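## Task

The left gripper begins already holding the small drink can. Put it down standing upright on the outer shelf, the one just beneath the service window's sill. The window has a clear sliding pane with a handle that slides shut and latches itself once released. Everything on the inner shelf must stay standing, the window must end up closed, nothing may be knocked or moved out of the work area, and the robot must not fall over or finish leaning.

## Robot and tools

ROBOT. An omnidirectional base carries a column about 1.7 m high. A carriage rides up and down it (lift_m, 0 to 1 m) and holds two identical six-joint arms, left and right, each ending in a two-finger gripper. Arm bases sit roughly 0.57 m plus lift_m above the floor; carriage parts hang about 0.15 m lower. A hand reaches 0.78 m from its shoulder but only about 0.38 m below its arm base. Hands are about 0.16 m long, 0.1 m wide (0.14 m opened). Parked arm: joints 1-6 = 0, 0.05, 0.05, 1.45, 0, 0. Cameras: carriage_camera (fixed, forward, tilted about 20 degrees down), left_wrist_camera and right_wrist_camera (looking past the fingertips). Images are 672x504.

FRAMES. Base frame: metres, origin on the floor beneath the base centre, x forward, y left, z up. left_hand and right_hand report the midpoint between the pads in this frame, with quat_wxyz giving orientation (hand z along the fingers, y the opening direction). Reported hand heights tend to be higher than the real ones, especially at long reach or under load. base_odometry is wheel-counted relative to the scene start, heading in rad, left positive; slip and turns make it drift.

move. One action per call. base: an object holding exactly one relative offset from where the base currently is: translate_m (forward +, -2 to 2 m), strafe_m (left +, -2 to 2 m) or rotate_rad (counter-clockwise +, -6.3 to 6.3 rad). joints: one flat object of absolute targets keyed by name, any subset of lift_m (m), left_joint1_rad..left_joint6_rad, left_gripper_m, and the right_ equivalents. Ranges: joint1 -2.617 to 3.054 (0 forward, + turns left); joint2 0 to 3.141 (shoulder: 0 upper arm level backward, 1.57 vertical, 3.14 level forward); joint3 0 to 3.141 (elbow, 0 folded, 3.14 straight); joint4 -1.57 to 1.57 (wrist pitch, + lifts fingertips); joint5 -1.57 to 1.57 (wrist yaw, + swings fingertips right, opposite to joint1); joint6 -2.094 to 2.094 (roll about the fingers, + clockwise seen from the forearm); gripper 0 to 0.093 m pad gap. speeds (optional, this action only): translate_m and strafe_m 0.02-0.5 m/s, rotate_rad 0.05-1.57 rad/s, lift_m 0.08-0.27 m/s (default 0.25). min_time_s 0.1-8 s is a lower bound on arm and gripper motion duration; 2 or more gives straighter, gentler hand paths, but a short value can overshoot. cameras: list of names or ["all"]; [] none. blocking: true/omitted waits until all motion rests; false returns within about half a second while motion continues. An action is cut off at 14 s (time_out). An empty move just reports state, images and scene number. Unknown keys invalidate the call; out-of-range values get it refused, and then the rest of that reply's move/wait/finished_scene calls are skipped, as after an unplanned stop.

wait(seconds 0-10, cameras) lets time pass and returns early if earlier moves finish. stop(cameras) brakes all running motion; braked parts read "stopped" and may keep pressing. zoom_image(camera, region [x0,y0,x1,y1] pixels, at most 504 by 504) magnifies the latest image of that camera. finished_scene(scene: current scene number) ends the scene irreversibly; the placed can must stay correct without the robot.

RESULTS. base_status and joint_status per motion: done, moving, off_target (rested short, maybe still pushing), contact_stop, time_out (target dropped, holds in place), stopped, not_followed (arm targets withheld by the self-collision check, shown as "joint command not followed"), limit_stop_at_motor_heat. The "move" line gives the worst status. on_its_own lists uncommanded behaviour ("held at" is a target). motor_effort is percent of maximum with the last action's peak in brackets; a falling lift effort while lowering means a hand or load is resting on something. Joint torques are noisy with fixed offsets; joints 1-3 wrap at ±28 N m. A gripper squeezing something may read off_target and reads near or slightly below the object's width; to release, command a gap well above the reading. MOTOR HOT appears at 75 °C; at 100 °C the arm goes limp for 30-60 s (OVER-TEMPERATURE FAULT) and would drop the can. Stretched, loaded arms heat quickly, even while you deliberate, so keep the can close in and park idle arms.

CAUTIONS. The base's contact detection ignores the arms, and arms never contact-stop: a blocked arm keeps pushing and snaps forward once free. Approach the window and shelf slowly, stepping the hand in short straight segments. Carriage high, arms extended or loaded, pulling on the window handle, or abrupt stops can tip the robot; never drive away while a hand grips the handle. After a contact_stop, back off about 0.2 m rather than repeating the drive. Keep the arms from striking or squeezing each other; a hard press ends the scene. Lower the can gently until it rests, open the gripper, withdraw without brushing it, and let the pane close on its own. Avoid drops, slams and anything falling, and keep the inner-shelf items untouched. Small loose-object nudges may happen unexpectedly.

Each tool is called after ">>>" as name(argument=value, ...), one argument or row to a line, values as JSON.

## Session

>>> move(
  cameras=["all"],
)

Scene clock: 0.00 s.
Joint torques (N m): no reading
base_odometry: x=+0.000 y=+0.000 heading=+0.000
base_status: not commanded
joint_positions: lift_m=+0.366 left_joint1_rad=-0.019 left_joint2_rad=+0.597 left_joint3_rad=+0.248 left_joint4_rad=-0.393 left_joint5_rad=-0.014 left_joint6_rad=-0.011 left_gripper_m=+0.05136 right_joint1_rad=+0.004 right_joint2_rad=+0.040 right_joint3_rad=+0.061 right_joint4_rad=+1.430 right_joint5_rad=-0.049 right_joint6_rad=+0.050 right_gripper_m=+0.09396
joint_status: not commanded
motor_effort: lift_m=+25 drive_wheels=+0
left_hand: x=+0.4550 y=+0.3099 z=+1.0062 quat_wxyz=(+0.403, +0.001, +0.915, +0.000) (m; base frame)
right_hand: x=+0.2490 y=-0.3032 z=+1.3746 quat_wxyz=(+0.998, -0.023, +0.060, +0.028) (m; base frame)
pictures: carriage_camera, left_wrist_camera, right_wrist_camera

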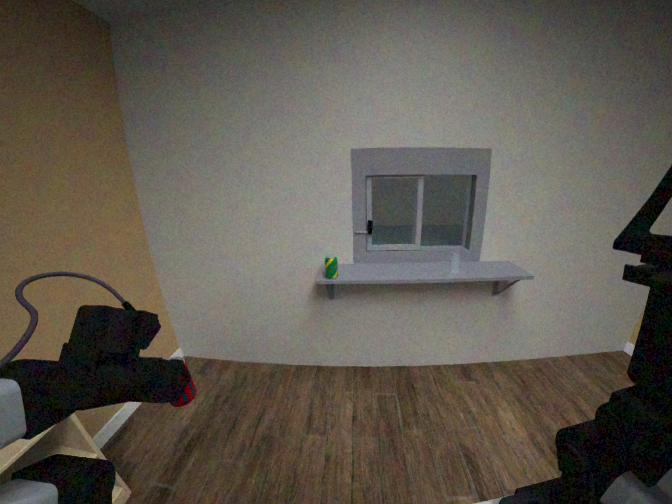

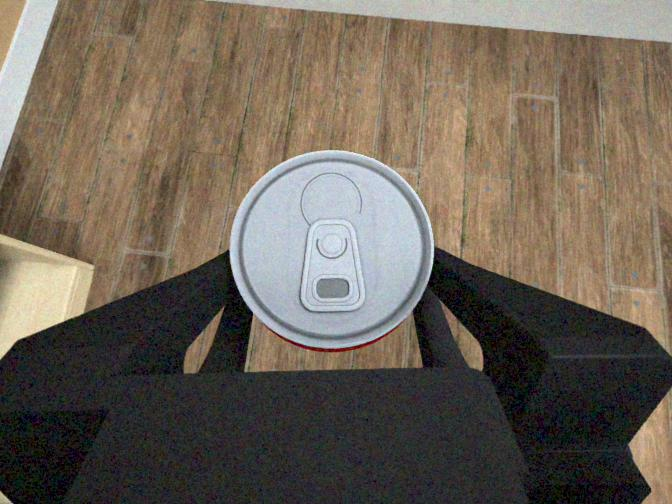

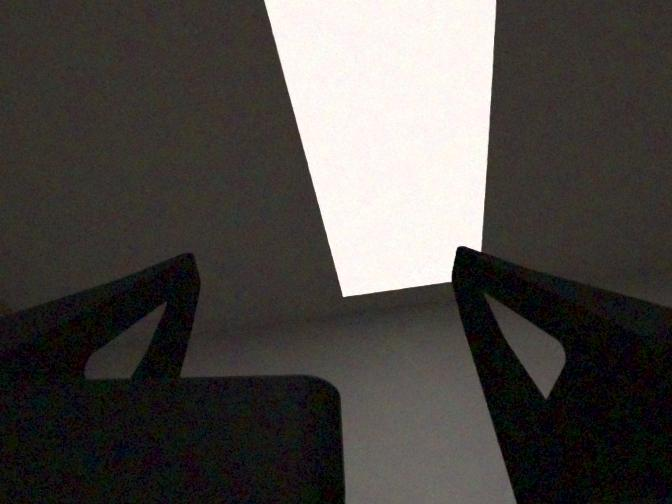

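>>> zoom_image(
  camera="carriage_camera",
  region=[300, 130, 550, 310],
)

>>> zoom_image(
  camera="carriage_camera",
  region=[0, 260, 220, 504],
)

Scaled by 2.016 from the camera's 672x504 image, which has a finer 960x720 frame.

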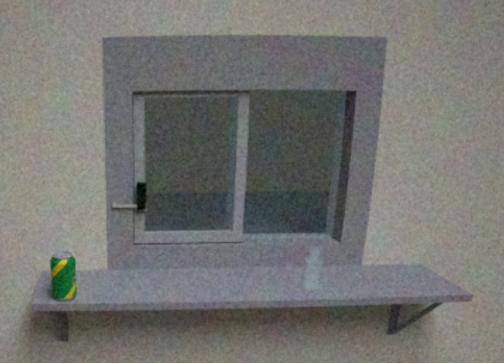

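Scaled by 2.066 from the camera's 672x504 image, which has a finer 960x720 frame.

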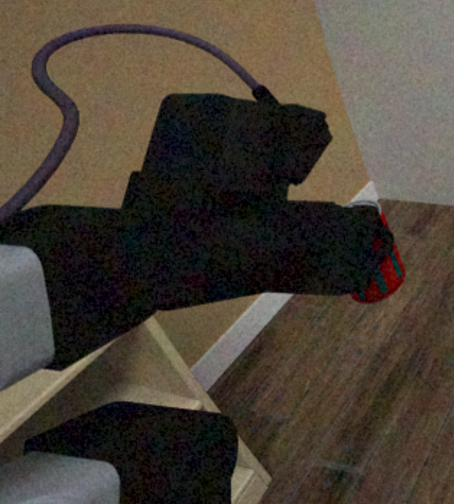

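>>> move(
  base={"translate_m": 0.45},
  speeds={"translate_m": 0.3},
  cameras=["carriage_camera", "left_wrist_camera"],
)

Scene clock: 118.17 s.
Joint torques (N m): left_arm=[-0.24 0.17 6.65 2.71 -0.1 0.1] | right_arm=[-0.18 3.51 4.89 -0.29 -0.01 0.01]
move: done
base_odometry: x=+0.450 y=+0.000 heading=+0.001
base_status: done
joint_positions: lift_m=+0.366 left_joint1_rad=-0.019 left_joint2_rad=+0.597 left_joint3_rad=+0.248 left_joint4_rad=-0.400 left_joint5_rad=-0.014 left_joint6_rad=-0.011 left_gripper_m=+0.05136 right_joint1_rad=+0.004 right_joint2_rad=+0.040 right_joint3_rad=+0.061 right_joint4_rad=+1.430 right_joint5_rad=-0.049 right_joint6_rad=+0.050 right_gripper_m=+0.09396
joint_status: not commanded
motor_effort: lift_m=+25(28) drive_wheels=-4(11)
left_hand: x=+0.4539 y=+0.3099 z=+1.0050 quat_wxyz=(+0.400, +0.001, +0.917, +0.000) (m; base frame)
right_hand: x=+0.2490 y=-0.3032 z=+1.3746 quat_wxyz=(+0.998, -0.023, +0.060, +0.028) (m; base frame)
pictures: carriage_camera, left_wrist_camera

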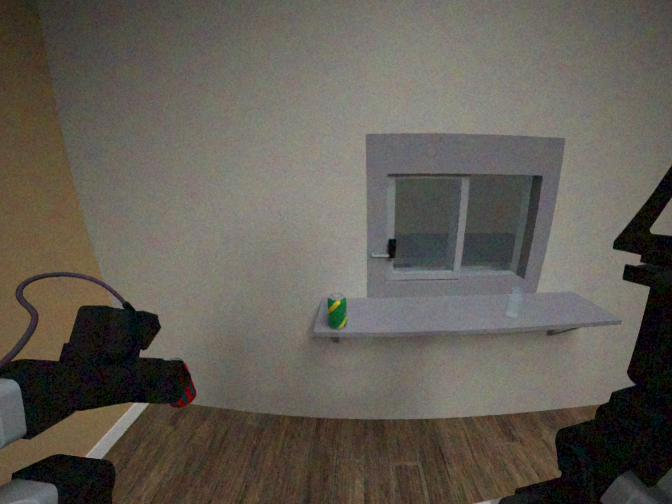

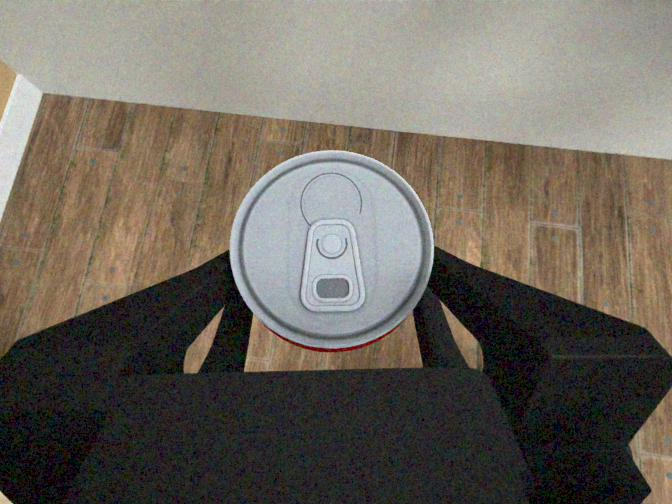

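>>> zoom_image(
  camera="carriage_camera",
  region=[350, 120, 580, 320],
)

>>> zoom_image(
  camera="carriage_camera",
  region=[360, 220, 440, 290],
)

>>> zoom_image(
  camera="carriage_camera",
  region=[300, 280, 640, 420],
)

Scaled by 2.191 from the camera's 672x504 image, which has a finer 960x720 frame.

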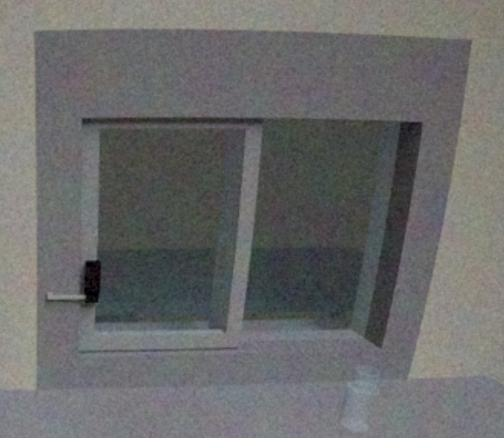

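Scaled by 6.300 from the camera's 672x504 image, which has a finer 960x720 frame.

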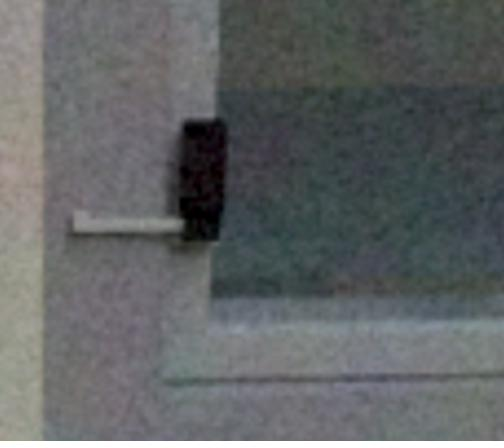

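Scaled by 1.482 from the camera's 672x504 image, which has a finer 960x720 frame.

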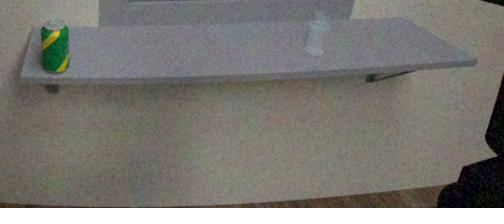

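>>> move(
  base={"rotate_rad": -0.11},
  joints={"left_joint2_rad": 0.3, "left_joint3_rad": 0.8, "left_joint4_rad": -1.242, "lift_m": 0.42},
  speeds={"rotate_rad": 0.2},
  min_time_s=2.0,
  cameras=["all"],
)

Scene clock: 255.73 s.
Joint torques (N m): left_arm=[-0.18 1.58 7.27 2.55 -0.08 0.08] | right_arm=[-0.2 3.54 5.01 -0.33 -0.01 0.01]
move: done
base_odometry: x=+0.450 y=+0.000 heading=-0.109
base_status: done
joint_positions: lift_m=+0.420 left_joint1_rad=-0.019 left_joint2_rad=+0.309 left_joint3_rad=+0.770 left_joint4_rad=-1.274 left_joint5_rad=-0.014 left_joint6_rad=-0.011 left_gripper_m=+0.05136 right_joint1_rad=+0.004 right_joint2_rad=+0.040 right_joint3_rad=+0.061 right_joint4_rad=+1.429 right_joint5_rad=-0.049 right_joint6_rad=+0.050 right_gripper_m=+0.09396
joint_status: all done
motor_effort: lift_m=+26(30) drive_wheels=-3(7)
left_hand: x=+0.3516 y=+0.3118 z=+1.1693 quat_wxyz=(+0.370, +0.001, +0.929, +0.001) (m; base frame)
right_hand: x=+0.2494 y=-0.3032 z=+1.4281 quat_wxyz=(+0.997, -0.023, +0.061, +0.028) (m; base frame)
pictures: carriage_camera, left_wrist_camera, right_wrist_camera

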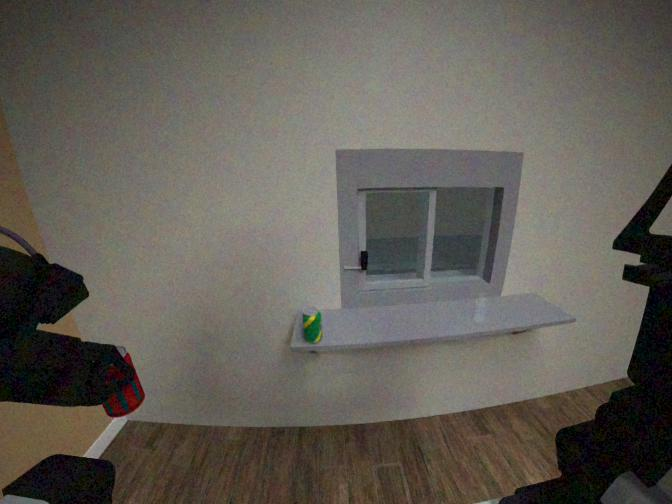

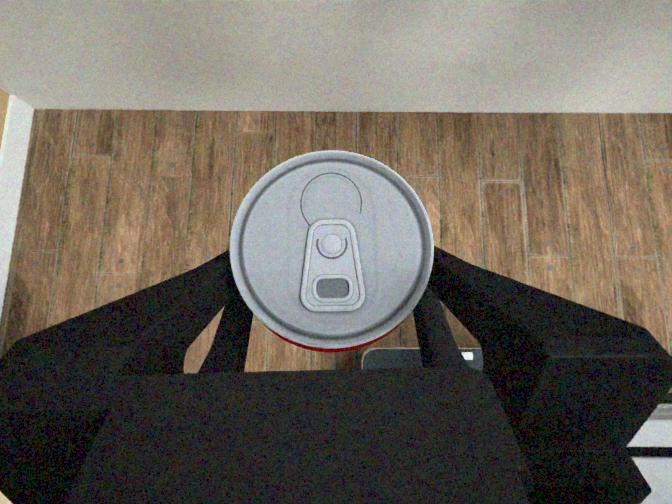

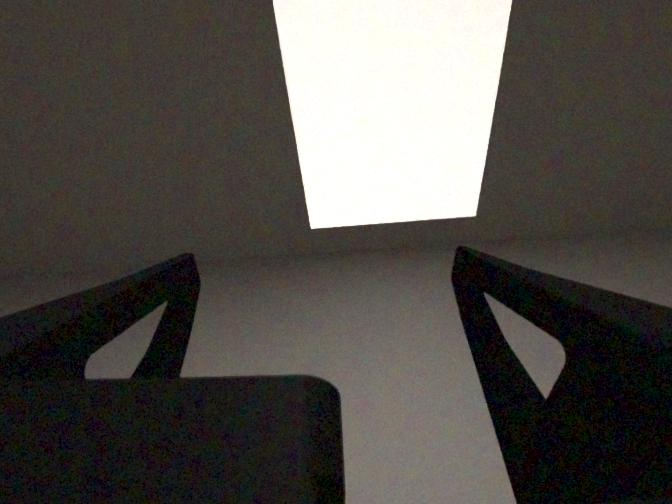

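>>> zoom_image(
  camera="carriage_camera",
  region=[320, 140, 540, 320],
)

>>> zoom_image(
  camera="carriage_camera",
  region=[330, 230, 410, 300],
)

>>> zoom_image(
  camera="carriage_camera",
  region=[280, 280, 600, 440],
)

Scaled by 2.291 from the camera's 672x504 image, which has a finer 960x720 frame.

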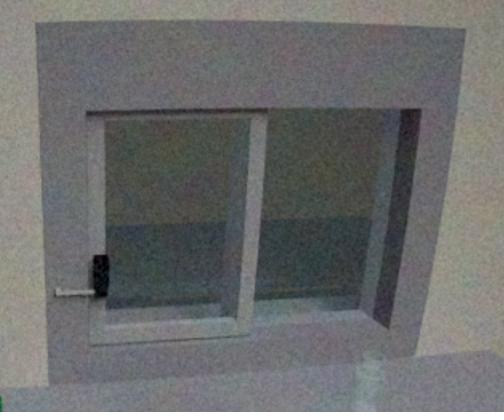

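Scaled by 6.300 from the camera's 672x504 image, which has a finer 960x720 frame.

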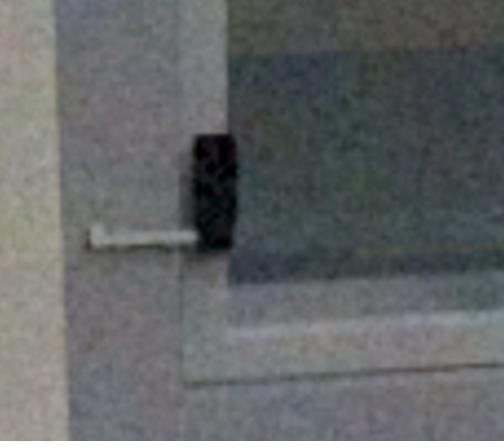

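Scaled by 1.575 from the camera's 672x504 image, which has a finer 960x720 frame.

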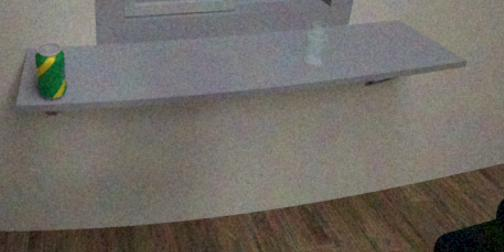

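>>> move(
  base={"strafe_m": -0.35},
  speeds={"strafe_m": 0.25},
)

>>> move(
  base={"translate_m": 0.3},
  speeds={"translate_m": 0.25},
  cameras=["all"],
)

Scene clock: 317.53 s.
Joint torques (N m): left_arm=[-0.2 1.62 7.34 2.57 -0.11 0.07] | right_arm=[-0.18 3.52 5 -0.33 -0.01 0.01]
move: done
base_odometry: x=+0.412 y=-0.348 heading=-0.109
base_status: done
joint_positions: lift_m=+0.420 left_joint1_rad=-0.019 left_joint2_rad=+0.309 left_joint3_rad=+0.770 left_joint4_rad=-1.276 left_joint5_rad=-0.014 left_joint6_rad=-0.011 left_gripper_m=+0.05136 right_joint1_rad=+0.004 right_joint2_rad=+0.040 right_joint3_rad=+0.061 right_joint4_rad=+1.429 right_joint5_rad=-0.049 right_joint6_rad=+0.050 right_gripper_m=+0.09396
joint_status: not commanded
motor_effort: lift_m=+26(28) drive_wheels=-3(10)
left_hand: x=+0.3512 y=+0.3118 z=+1.1689 quat_wxyz=(+0.369, +0.001, +0.929, +0.001) (m; base frame)
right_hand: x=+0.2494 y=-0.3032 z=+1.4281 quat_wxyz=(+0.997, -0.023, +0.061, +0.028) (m; base frame)
pictures: none

Scene clock: 320.10 s.
Joint torques (N m): left_arm=[-0.14 1.57 7.24 2.59 -0.09 0.08] | right_arm=[-0.17 3.48 4.98 -0.3 0 0.01]
move: done
base_odometry: x=+0.710 y=-0.380 heading=-0.109
base_status: done
joint_positions: lift_m=+0.420 left_joint1_rad=-0.019 left_joint2_rad=+0.309 left_joint3_rad=+0.771 left_joint4_rad=-1.279 left_joint5_rad=-0.014 left_joint6_rad=-0.011 left_gripper_m=+0.05136 right_joint1_rad=+0.004 right_joint2_rad=+0.040 right_joint3_rad=+0.061 right_joint4_rad=+1.427 right_joint5_rad=-0.049 right_joint6_rad=+0.050 right_gripper_m=+0.09396
joint_status: not commanded
motor_effort: lift_m=+26(29) drive_wheels=-3(9)
left_hand: x=+0.3507 y=+0.3118 z=+1.1689 quat_wxyz=(+0.368, +0.001, +0.930, +0.001) (m; base frame)
right_hand: x=+0.2497 y=-0.3032 z=+1.4280 quat_wxyz=(+0.997, -0.023, +0.061, +0.028) (m; base frame)
pictures: carriage_camera, left_wrist_camera, right_wrist_camera

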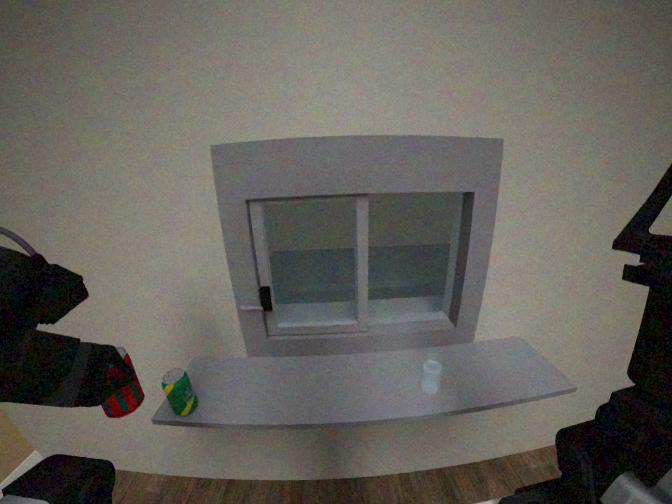

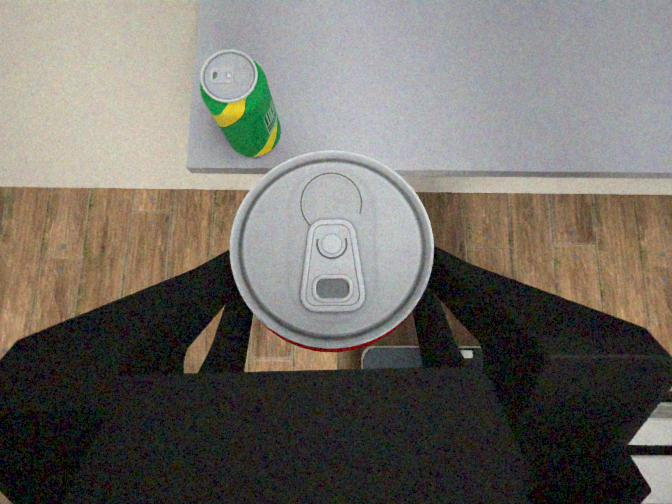

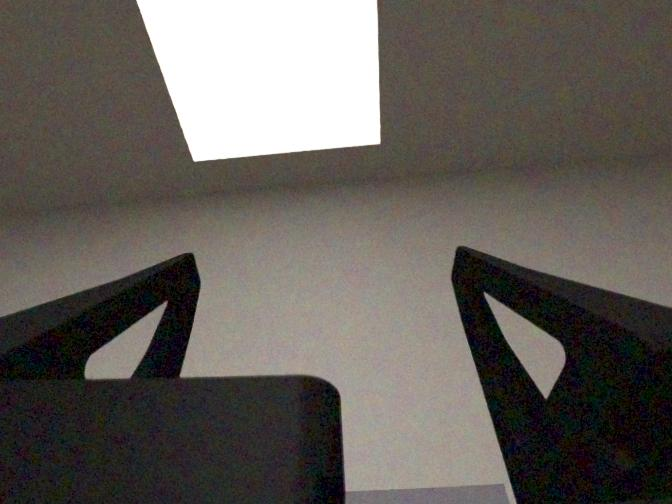

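>>> zoom_image(
  camera="carriage_camera",
  region=[200, 180, 360, 360],
)

>>> zoom_image(
  camera="carriage_camera",
  region=[225, 260, 305, 340],
)

>>> zoom_image(
  camera="carriage_camera",
  region=[140, 330, 580, 430],
)

>>> zoom_image(
  camera="carriage_camera",
  region=[330, 180, 510, 400],
)

Scaled by 2.800 from the camera's 672x504 image, which has a finer 960x720 frame.

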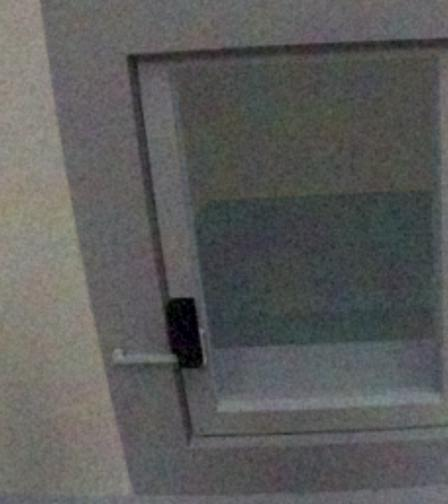

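Scaled by 6.300 from the camera's 672x504 image, which has a finer 960x720 frame.

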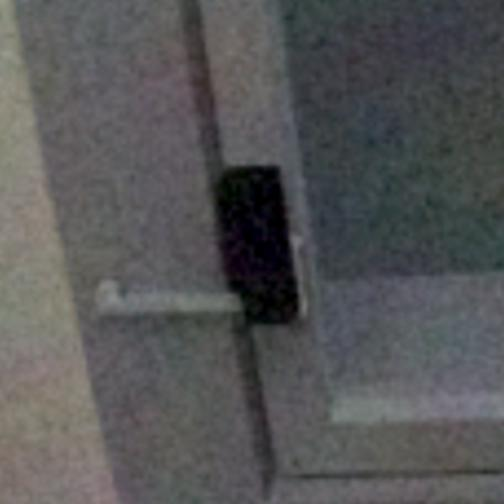

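Scaled by 1.145 from the camera's 672x504 image, which has a finer 960x720 frame.

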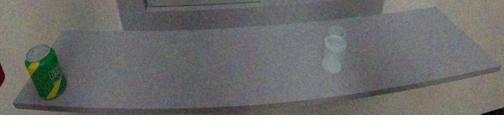

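Scaled by 2.291 from the camera's 672x504 image, which has a finer 960x720 frame.

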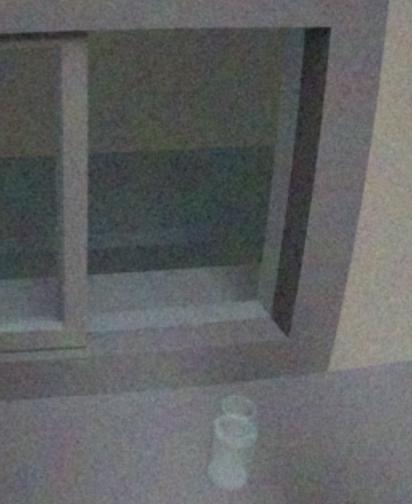

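>>> zoom_image(
  camera="left_wrist_camera",
  region=[180, 30, 320, 180],
)

>>> zoom_image(
  camera="left_wrist_camera",
  region=[200, 130, 460, 370],
)

>>> zoom_image(
  camera="carriage_camera",
  region=[80, 330, 220, 440],
)

Scaled by 3.360 from the camera's 672x504 image, which has a finer 960x720 frame.

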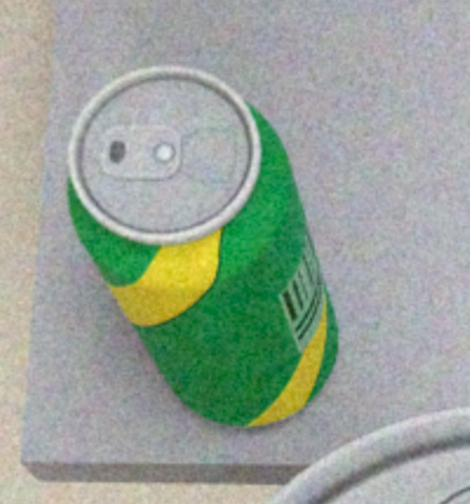

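Scaled by 1.938 from the camera's 672x504 image, which has a finer 960x720 frame.

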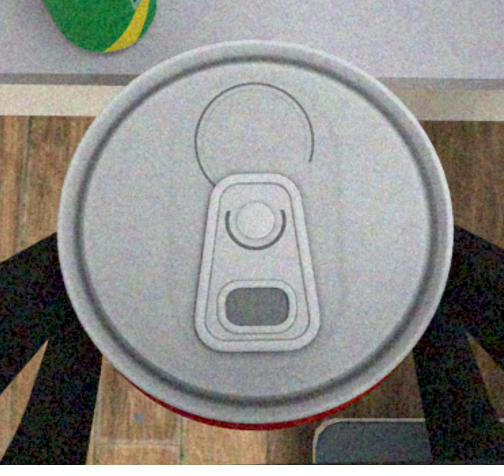

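Scaled by 3.600 from the camera's 672x504 image, which has a finer 960x720 frame.

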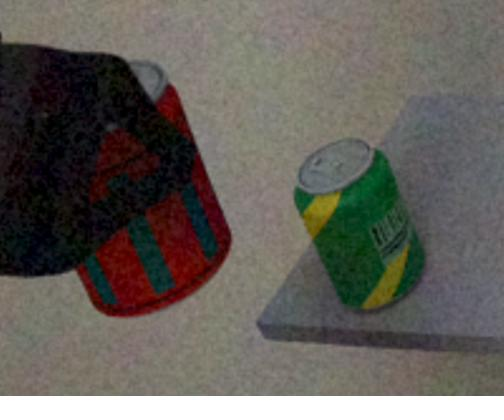

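>>> move(
  base={"strafe_m": 0.06},
  speeds={"strafe_m": 0.15},
)

>>> move(
  base={"translate_m": 0.16},
  speeds={"translate_m": 0.15},
  cameras=["all"],
)

Scene clock: 411.70 s.
Joint torques (N m): left_arm=[-0.14 1.55 7.25 2.57 -0.09 0.05] | right_arm=[-0.18 3.47 5 -0.35 -0.01 0.01]
move: done
base_odometry: x=+0.717 y=-0.321 heading=-0.109
base_status: done
joint_positions: lift_m=+0.420 left_joint1_rad=-0.019 left_joint2_rad=+0.309 left_joint3_rad=+0.771 left_joint4_rad=-1.279 left_joint5_rad=-0.014 left_joint6_rad=-0.011 left_gripper_m=+0.05136 right_joint1_rad=+0.004 right_joint2_rad=+0.040 right_joint3_rad=+0.061 right_joint4_rad=+1.427 right_joint5_rad=-0.049 right_joint6_rad=+0.050 right_gripper_m=+0.09396
joint_status: not commanded
motor_effort: lift_m=+25(28) drive_wheels=-2(9)
left_hand: x=+0.3507 y=+0.3118 z=+1.1689 quat_wxyz=(+0.368, +0.001, +0.930, +0.001) (m; base frame)
right_hand: x=+0.2497 y=-0.3032 z=+1.4280 quat_wxyz=(+0.997, -0.023, +0.061, +0.028) (m; base frame)
pictures: none

Scene clock: 413.73 s.
Joint torques (N m): left_arm=[-0.23 1.55 7.21 2.58 -0.08 0.05] | right_arm=[-0.17 3.51 5.01 -0.34 0 0.01]
move: done
base_odometry: x=+0.876 y=-0.338 heading=-0.109
base_status: done
joint_positions: lift_m=+0.420 left_joint1_rad=-0.019 left_joint2_rad=+0.309 left_joint3_rad=+0.771 left_joint4_rad=-1.279 left_joint5_rad=-0.014 left_joint6_rad=-0.011 left_gripper_m=+0.05136 right_joint1_rad=+0.004 right_joint2_rad=+0.040 right_joint3_rad=+0.061 right_joint4_rad=+1.428 right_joint5_rad=-0.049 right_joint6_rad=+0.050 right_gripper_m=+0.09396
joint_status: not commanded
motor_effort: lift_m=+27(27) drive_wheels=-3(8)
left_hand: x=+0.3506 y=+0.3118 z=+1.1688 quat_wxyz=(+0.368, +0.001, +0.930, +0.001) (m; base frame)
right_hand: x=+0.2496 y=-0.3032 z=+1.4281 quat_wxyz=(+0.997, -0.023, +0.061, +0.028) (m; base frame)
pictures: carriage_camera, left_wrist_camera, right_wrist_camera

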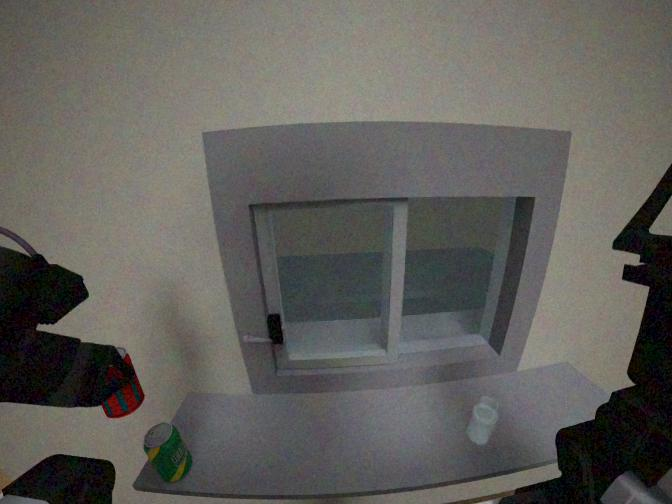

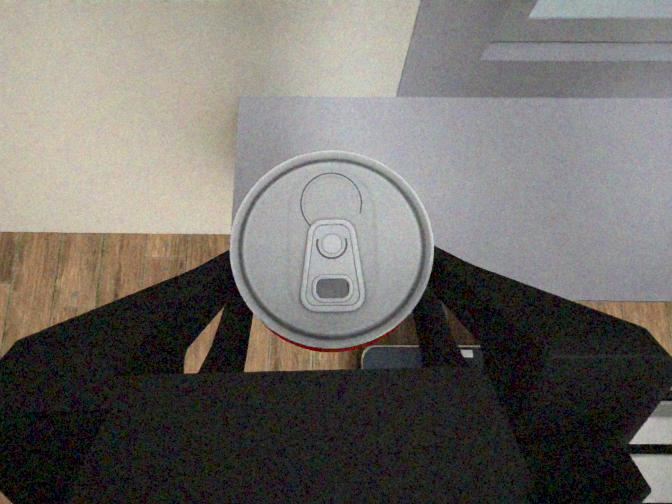

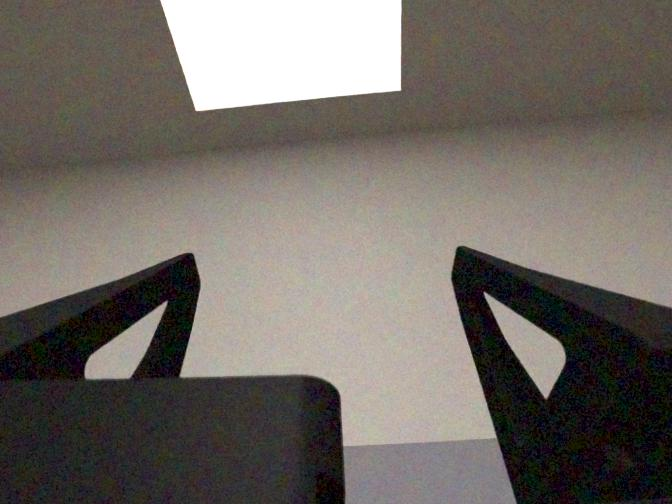

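>>> zoom_image(
  camera="carriage_camera",
  region=[235, 300, 305, 370],
)

>>> zoom_image(
  camera="carriage_camera",
  region=[200, 190, 420, 410],
)

>>> zoom_image(
  camera="left_wrist_camera",
  region=[380, 0, 672, 120],
)

>>> zoom_image(
  camera="carriage_camera",
  region=[360, 190, 580, 410],
)

Scaled by 7.200 from the camera's 672x504 image, which has a finer 960x720 frame.

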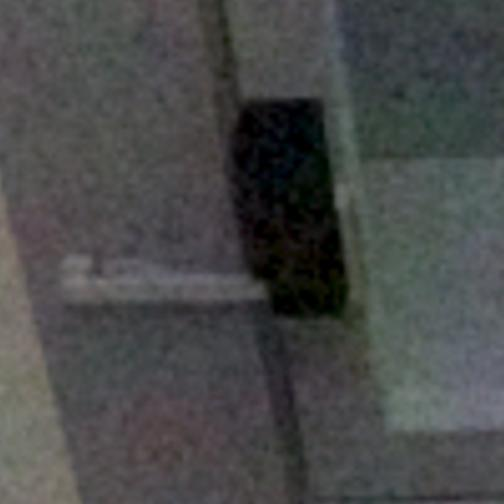

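Scaled by 2.291 from the camera's 672x504 image, which has a finer 960x720 frame.

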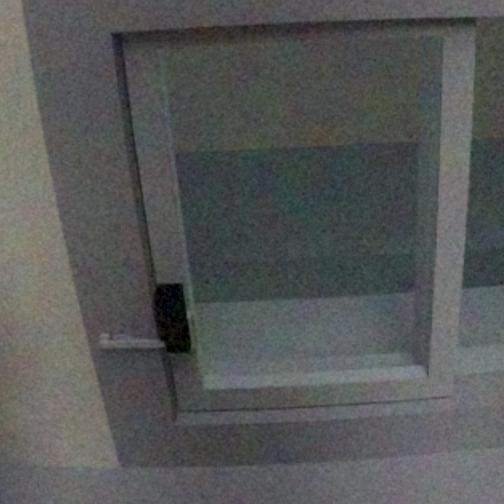

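Scaled by 1.726 from the camera's 672x504 image, which has a finer 960x720 frame.

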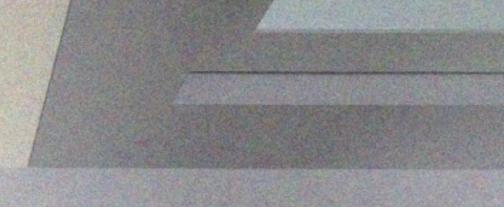

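Scaled by 2.291 from the camera's 672x504 image, which has a finer 960x720 frame.

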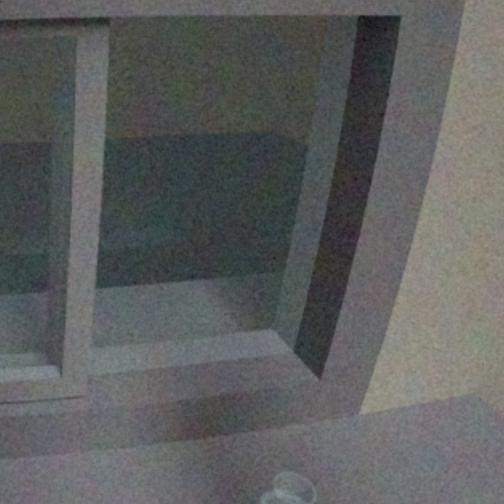

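>>> move(
  joints={"right_joint1_rad": 0.9, "right_joint2_rad": 2.145, "right_joint3_rad": 0.77, "right_joint4_rad": 1.375, "right_joint5_rad": -0.5, "right_joint6_rad": -1.57, "right_gripper_m": 0.03},
  min_time_s=3.0,
  cameras=["carriage_camera", "right_wrist_camera"],
)

Scene clock: 469.97 s.
Joint torques (N m): left_arm=[-0.13 1.58 7.15 2.59 -0.12 0.07] | right_arm=[0.51 -6.28 5.83 2.05 -0.14 -0.04]
move: done
base_odometry: x=+0.876 y=-0.338 heading=-0.109
base_status: not commanded
joint_positions: lift_m=+0.420 left_joint1_rad=-0.019 left_joint2_rad=+0.309 left_joint3_rad=+0.771 left_joint4_rad=-1.280 left_joint5_rad=-0.014 left_joint6_rad=-0.011 left_gripper_m=+0.05136 right_joint1_rad=+0.892 right_joint2_rad=+2.131 right_joint3_rad=+0.747 right_joint4_rad=+1.377 right_joint5_rad=-0.492 right_joint6_rad=-1.559 right_gripper_m=+0.03008
joint_status: all done
motor_effort: lift_m=+24(28) drive_wheels=-3(3)
left_hand: x=+0.3505 y=+0.3118 z=+1.1687 quat_wxyz=(+0.368, +0.001, +0.930, +0.001) (m; base frame)
right_hand: x=+0.4647 y=+0.1227 z=+1.0986 quat_wxyz=(+0.702, -0.706, +0.071, -0.060) (m; base frame)
pictures: carriage_camera, right_wrist_camera

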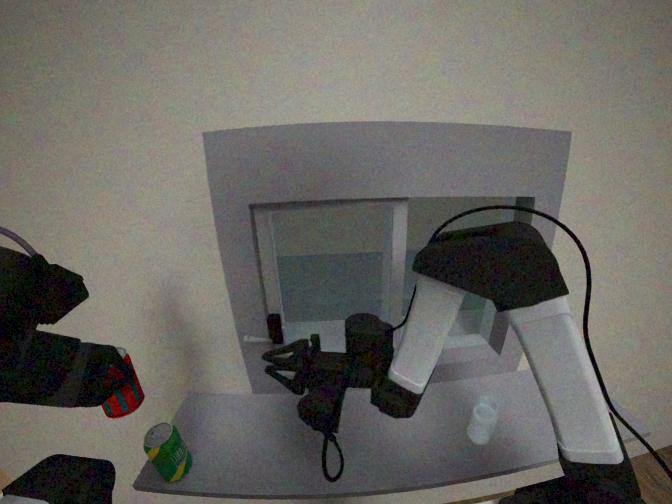

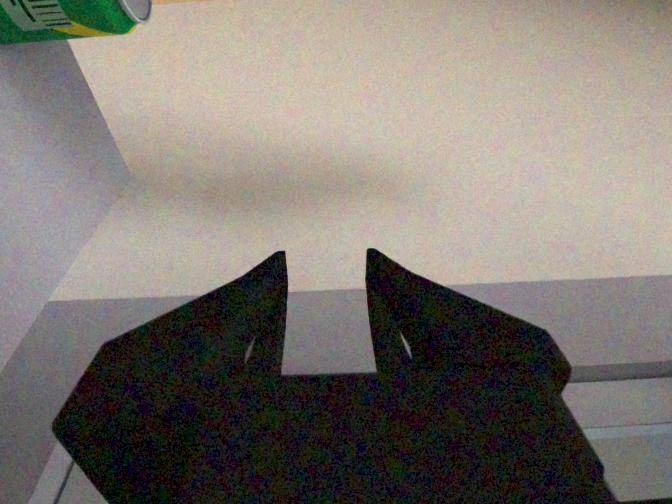

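>>> zoom_image(
  camera="carriage_camera",
  region=[225, 300, 345, 420],
)

>>> zoom_image(
  camera="right_wrist_camera",
  region=[420, 250, 672, 504],
)

Scaled by 4.200 from the camera's 672x504 image, which has a finer 960x720 frame.

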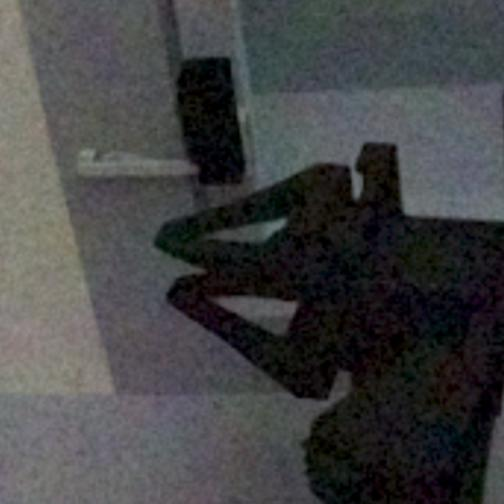

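Scaled by 1.984 from the camera's 672x504 image, which has a finer 960x720 frame.

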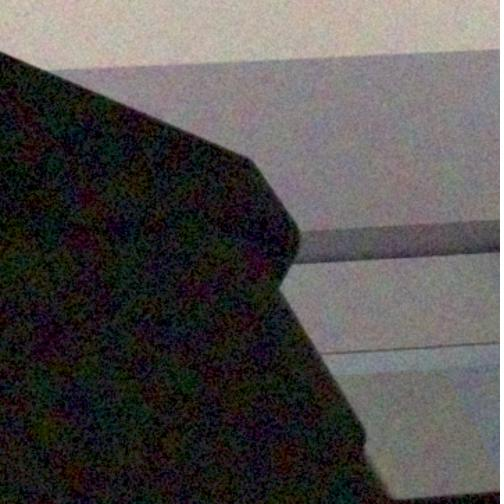

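>>> move(
  joints={"right_joint1_rad": 0.92, "right_joint5_rad": -0.4, "right_joint6_rad": 0.0, "right_gripper_m": 0.0},
  min_time_s=1.5,
  cameras=["carriage_camera", "right_wrist_camera"],
)

Scene clock: 552.70 s.
Joint torques (N m): left_arm=[-0.05 1.47 7.13 2.59 -0.09 0.09] | right_arm=[0.61 -6.32 5.9 2.13 0.05 0.14]
move: done
base_odometry: x=+0.876 y=-0.338 heading=-0.109
base_status: not commanded
joint_positions: lift_m=+0.420 left_joint1_rad=-0.019 left_joint2_rad=+0.309 left_joint3_rad=+0.771 left_joint4_rad=-1.280 left_joint5_rad=-0.014 left_joint6_rad=-0.011 left_gripper_m=+0.05136 right_joint1_rad=+0.911 right_joint2_rad=+2.131 right_joint3_rad=+0.747 right_joint4_rad=+1.377 right_joint5_rad=-0.408 right_joint6_rad=-0.011 right_gripper_m=+0.00073
joint_status: all done
motor_effort: lift_m=+28(28) drive_wheels=-3(3)
left_hand: x=+0.3505 y=+0.3118 z=+1.1687 quat_wxyz=(+0.368, +0.001, +0.930, +0.001) (m; base frame)
right_hand: x=+0.4708 y=+0.1241 z=+1.0985 quat_wxyz=(+0.559, -0.437, +0.559, +0.430) (m; base frame)
pictures: carriage_camera, right_wrist_camera

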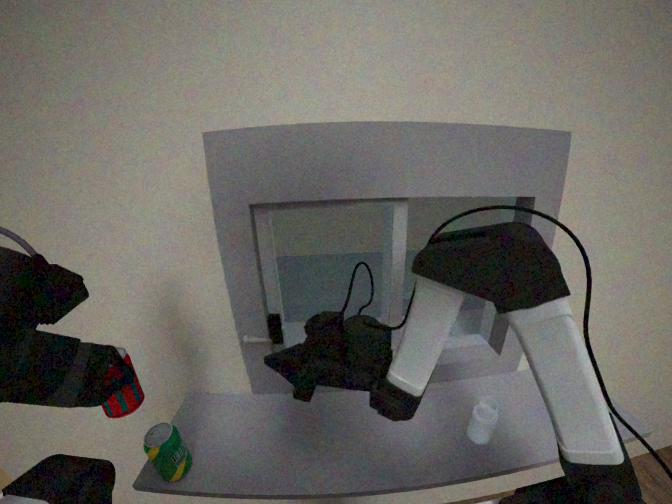

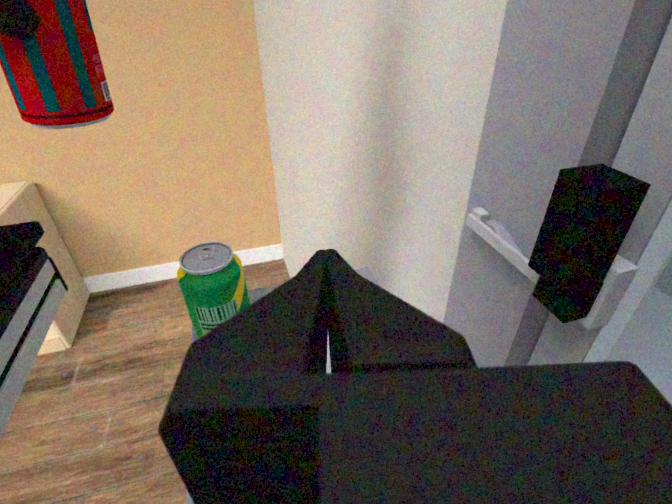

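>>> zoom_image(
  camera="right_wrist_camera",
  region=[440, 130, 672, 350],
)

>>> zoom_image(
  camera="carriage_camera",
  region=[225, 290, 345, 410],
)

Scaled by 2.172 from the camera's 672x504 image, which has a finer 960x720 frame.

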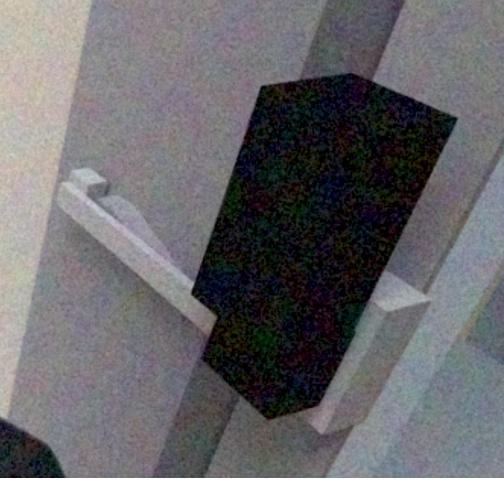

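Scaled by 4.200 from the camera's 672x504 image, which has a finer 960x720 frame.

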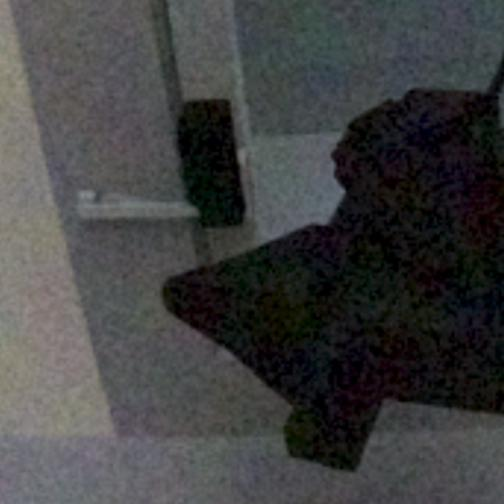

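>>> move(
  joints={"right_joint1_rad": 0.92, "right_joint2_rad": 2.027, "right_joint3_rad": 0.775, "right_joint4_rad": 1.25, "right_joint5_rad": -0.22, "right_joint6_rad": 0.0},
  min_time_s=1.5,
  cameras=["carriage_camera", "right_wrist_camera"],
)

>>> zoom_image(
  camera="right_wrist_camera",
  region=[330, 130, 560, 360],
)

Scene clock: 597.17 s.
Joint torques (N m): left_arm=[-0.18 1.47 7.19 2.57 -0.07 0.05] | right_arm=[0.62 -9.99 6.67 2.15 0.01 0.09]
move: done
base_odometry: x=+0.876 y=-0.338 heading=-0.109
base_status: not commanded
joint_positions: lift_m=+0.420 left_joint1_rad=-0.019 left_joint2_rad=+0.309 left_joint3_rad=+0.771 left_joint4_rad=-1.280 left_joint5_rad=-0.014 left_joint6_rad=-0.011 left_gripper_m=+0.05136 right_joint1_rad=+0.911 right_joint2_rad=+2.063 right_joint3_rad=+0.747 right_joint4_rad=+1.256 right_joint5_rad=-0.228 right_joint6_rad=-0.009 right_gripper_m=+0.00073
joint_status: all done
motor_effort: lift_m=+26(28) drive_wheels=-3(3)
left_hand: x=+0.3505 y=+0.3118 z=+1.1687 quat_wxyz=(+0.368, +0.001, +0.930, +0.001) (m; base frame)
right_hand: x=+0.4999 y=+0.1132 z=+1.1020 quat_wxyz=(+0.577, -0.391, +0.614, +0.371) (m; base frame)
pictures: carriage_camera, right_wrist_camera

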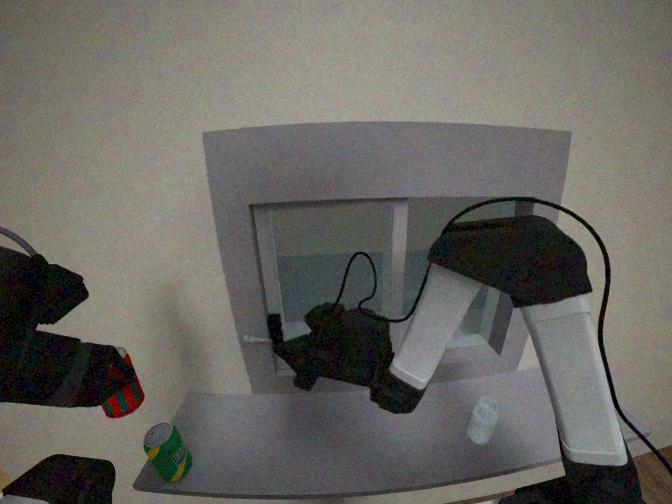

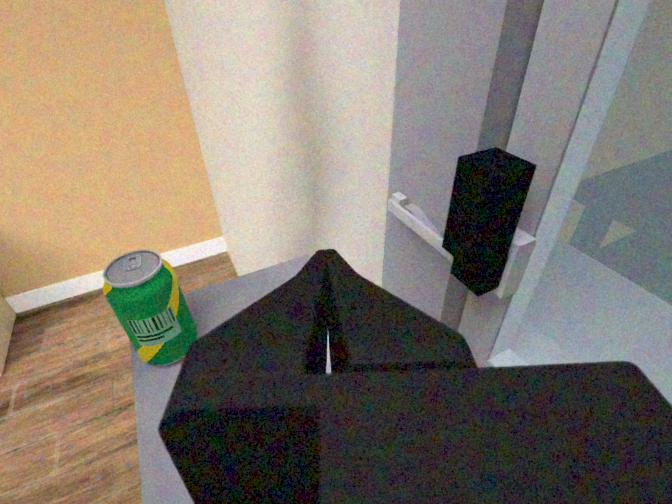

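Scaled by 2.191 from the camera's 672x504 image, which has a finer 960x720 frame.

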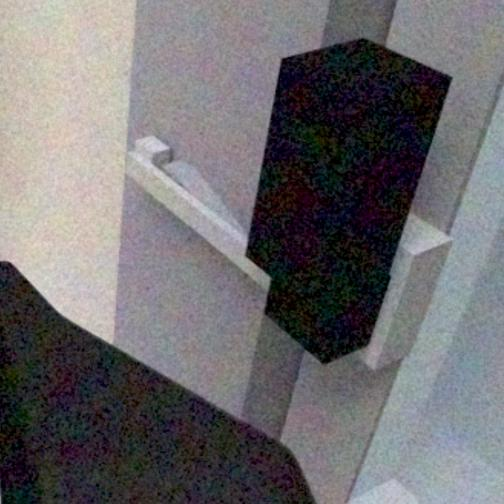

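>>> zoom_image(
  camera="right_wrist_camera",
  region=[375, 175, 475, 275],
)

>>> zoom_image(
  camera="right_wrist_camera",
  region=[430, 130, 560, 310],
)

Scaled by 5.040 from the camera's 672x504 image, which has a finer 960x720 frame.

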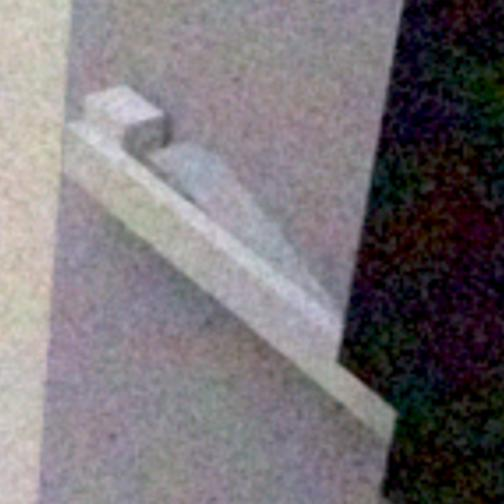

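Scaled by 2.800 from the camera's 672x504 image, which has a finer 960x720 frame.

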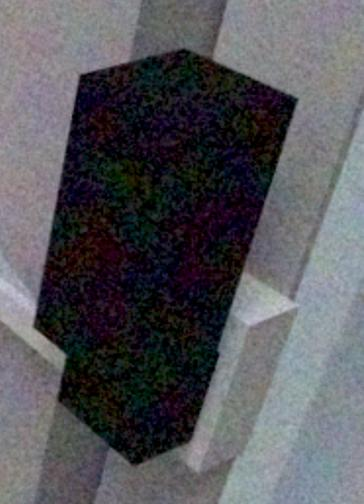

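>>> move(
  base={"strafe_m": -0.1},
  joints={"left_joint1_rad": 0.4, "left_joint2_rad": 0.9, "left_joint3_rad": 1.4, "left_joint4_rad": -1.242, "right_joint1_rad": 1.352, "right_joint2_rad": 2.205, "right_joint3_rad": 1.1135, "right_joint4_rad": 1.091, "right_joint5_rad": 0.654, "right_joint6_rad": 0.0},
  speeds={"strafe_m": 0.1},
  min_time_s=2.5,
  cameras=["all"],
)

Scene clock: 787.47 s.
Joint torques (N m): left_arm=[0.49 0.14 7.31 2.6 -0.09 0.07] | right_arm=[0.54 -7.51 7.41 1.98 0.11 0.1]
move: done
base_odometry: x=+0.865 y=-0.437 heading=-0.109
base_status: done
joint_positions: lift_m=+0.420 left_joint1_rad=+0.393 left_joint2_rad=+0.898 left_joint3_rad=+1.370 left_joint4_rad=-1.281 left_joint5_rad=-0.014 left_joint6_rad=-0.011 left_gripper_m=+0.05136 right_joint1_rad=+1.344 right_joint2_rad=+2.188 right_joint3_rad=+1.085 right_joint4_rad=+1.097 right_joint5_rad=+0.644 right_joint6_rad=-0.009 right_gripper_m=+0.00073
joint_status: all done
motor_effort: lift_m=+25(28) drive_wheels=-2(7)
left_hand: x=+0.4199 y=+0.3973 z=+1.2981 quat_wxyz=(+0.364, -0.189, +0.909, +0.077) (m; base frame)
right_hand: x=+0.4455 y=+0.2005 z=+1.1288 quat_wxyz=(+0.664, -0.247, +0.664, +0.238) (m; base frame)
pictures: carriage_camera, left_wrist_camera, right_wrist_camera

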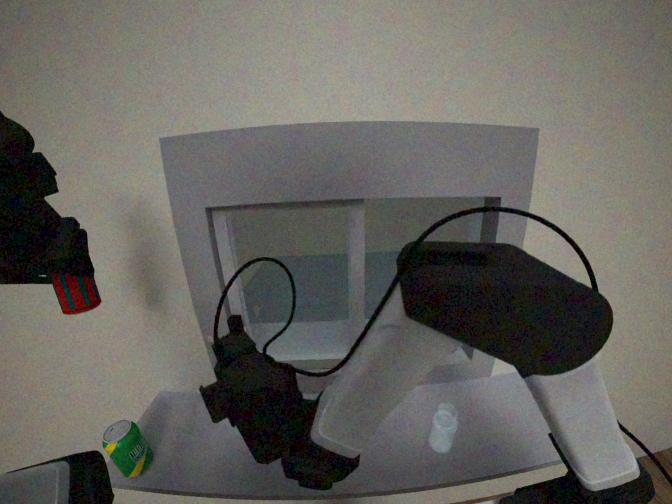

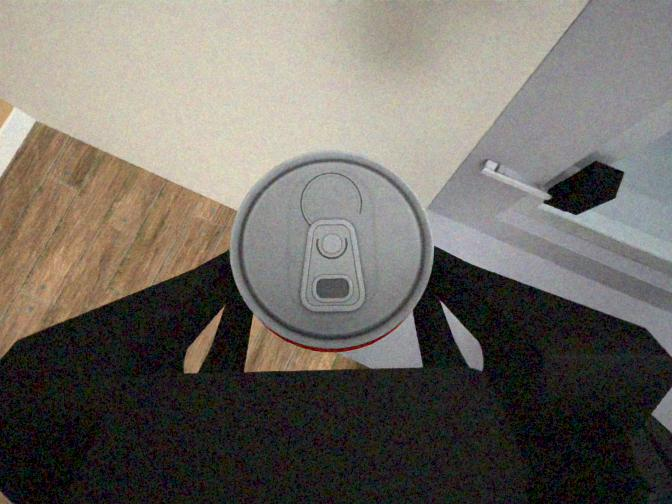

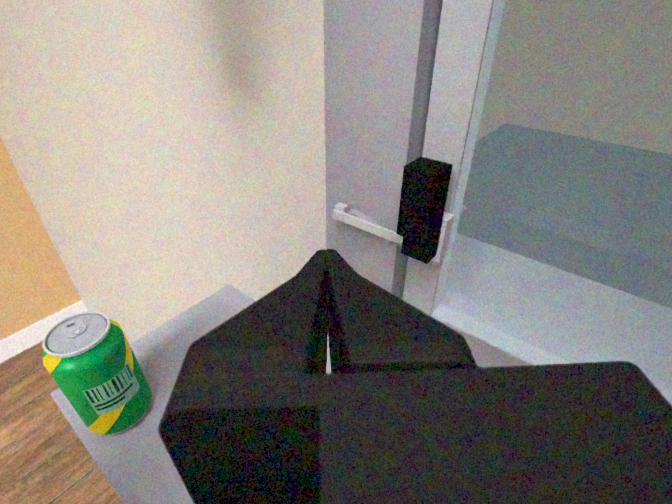

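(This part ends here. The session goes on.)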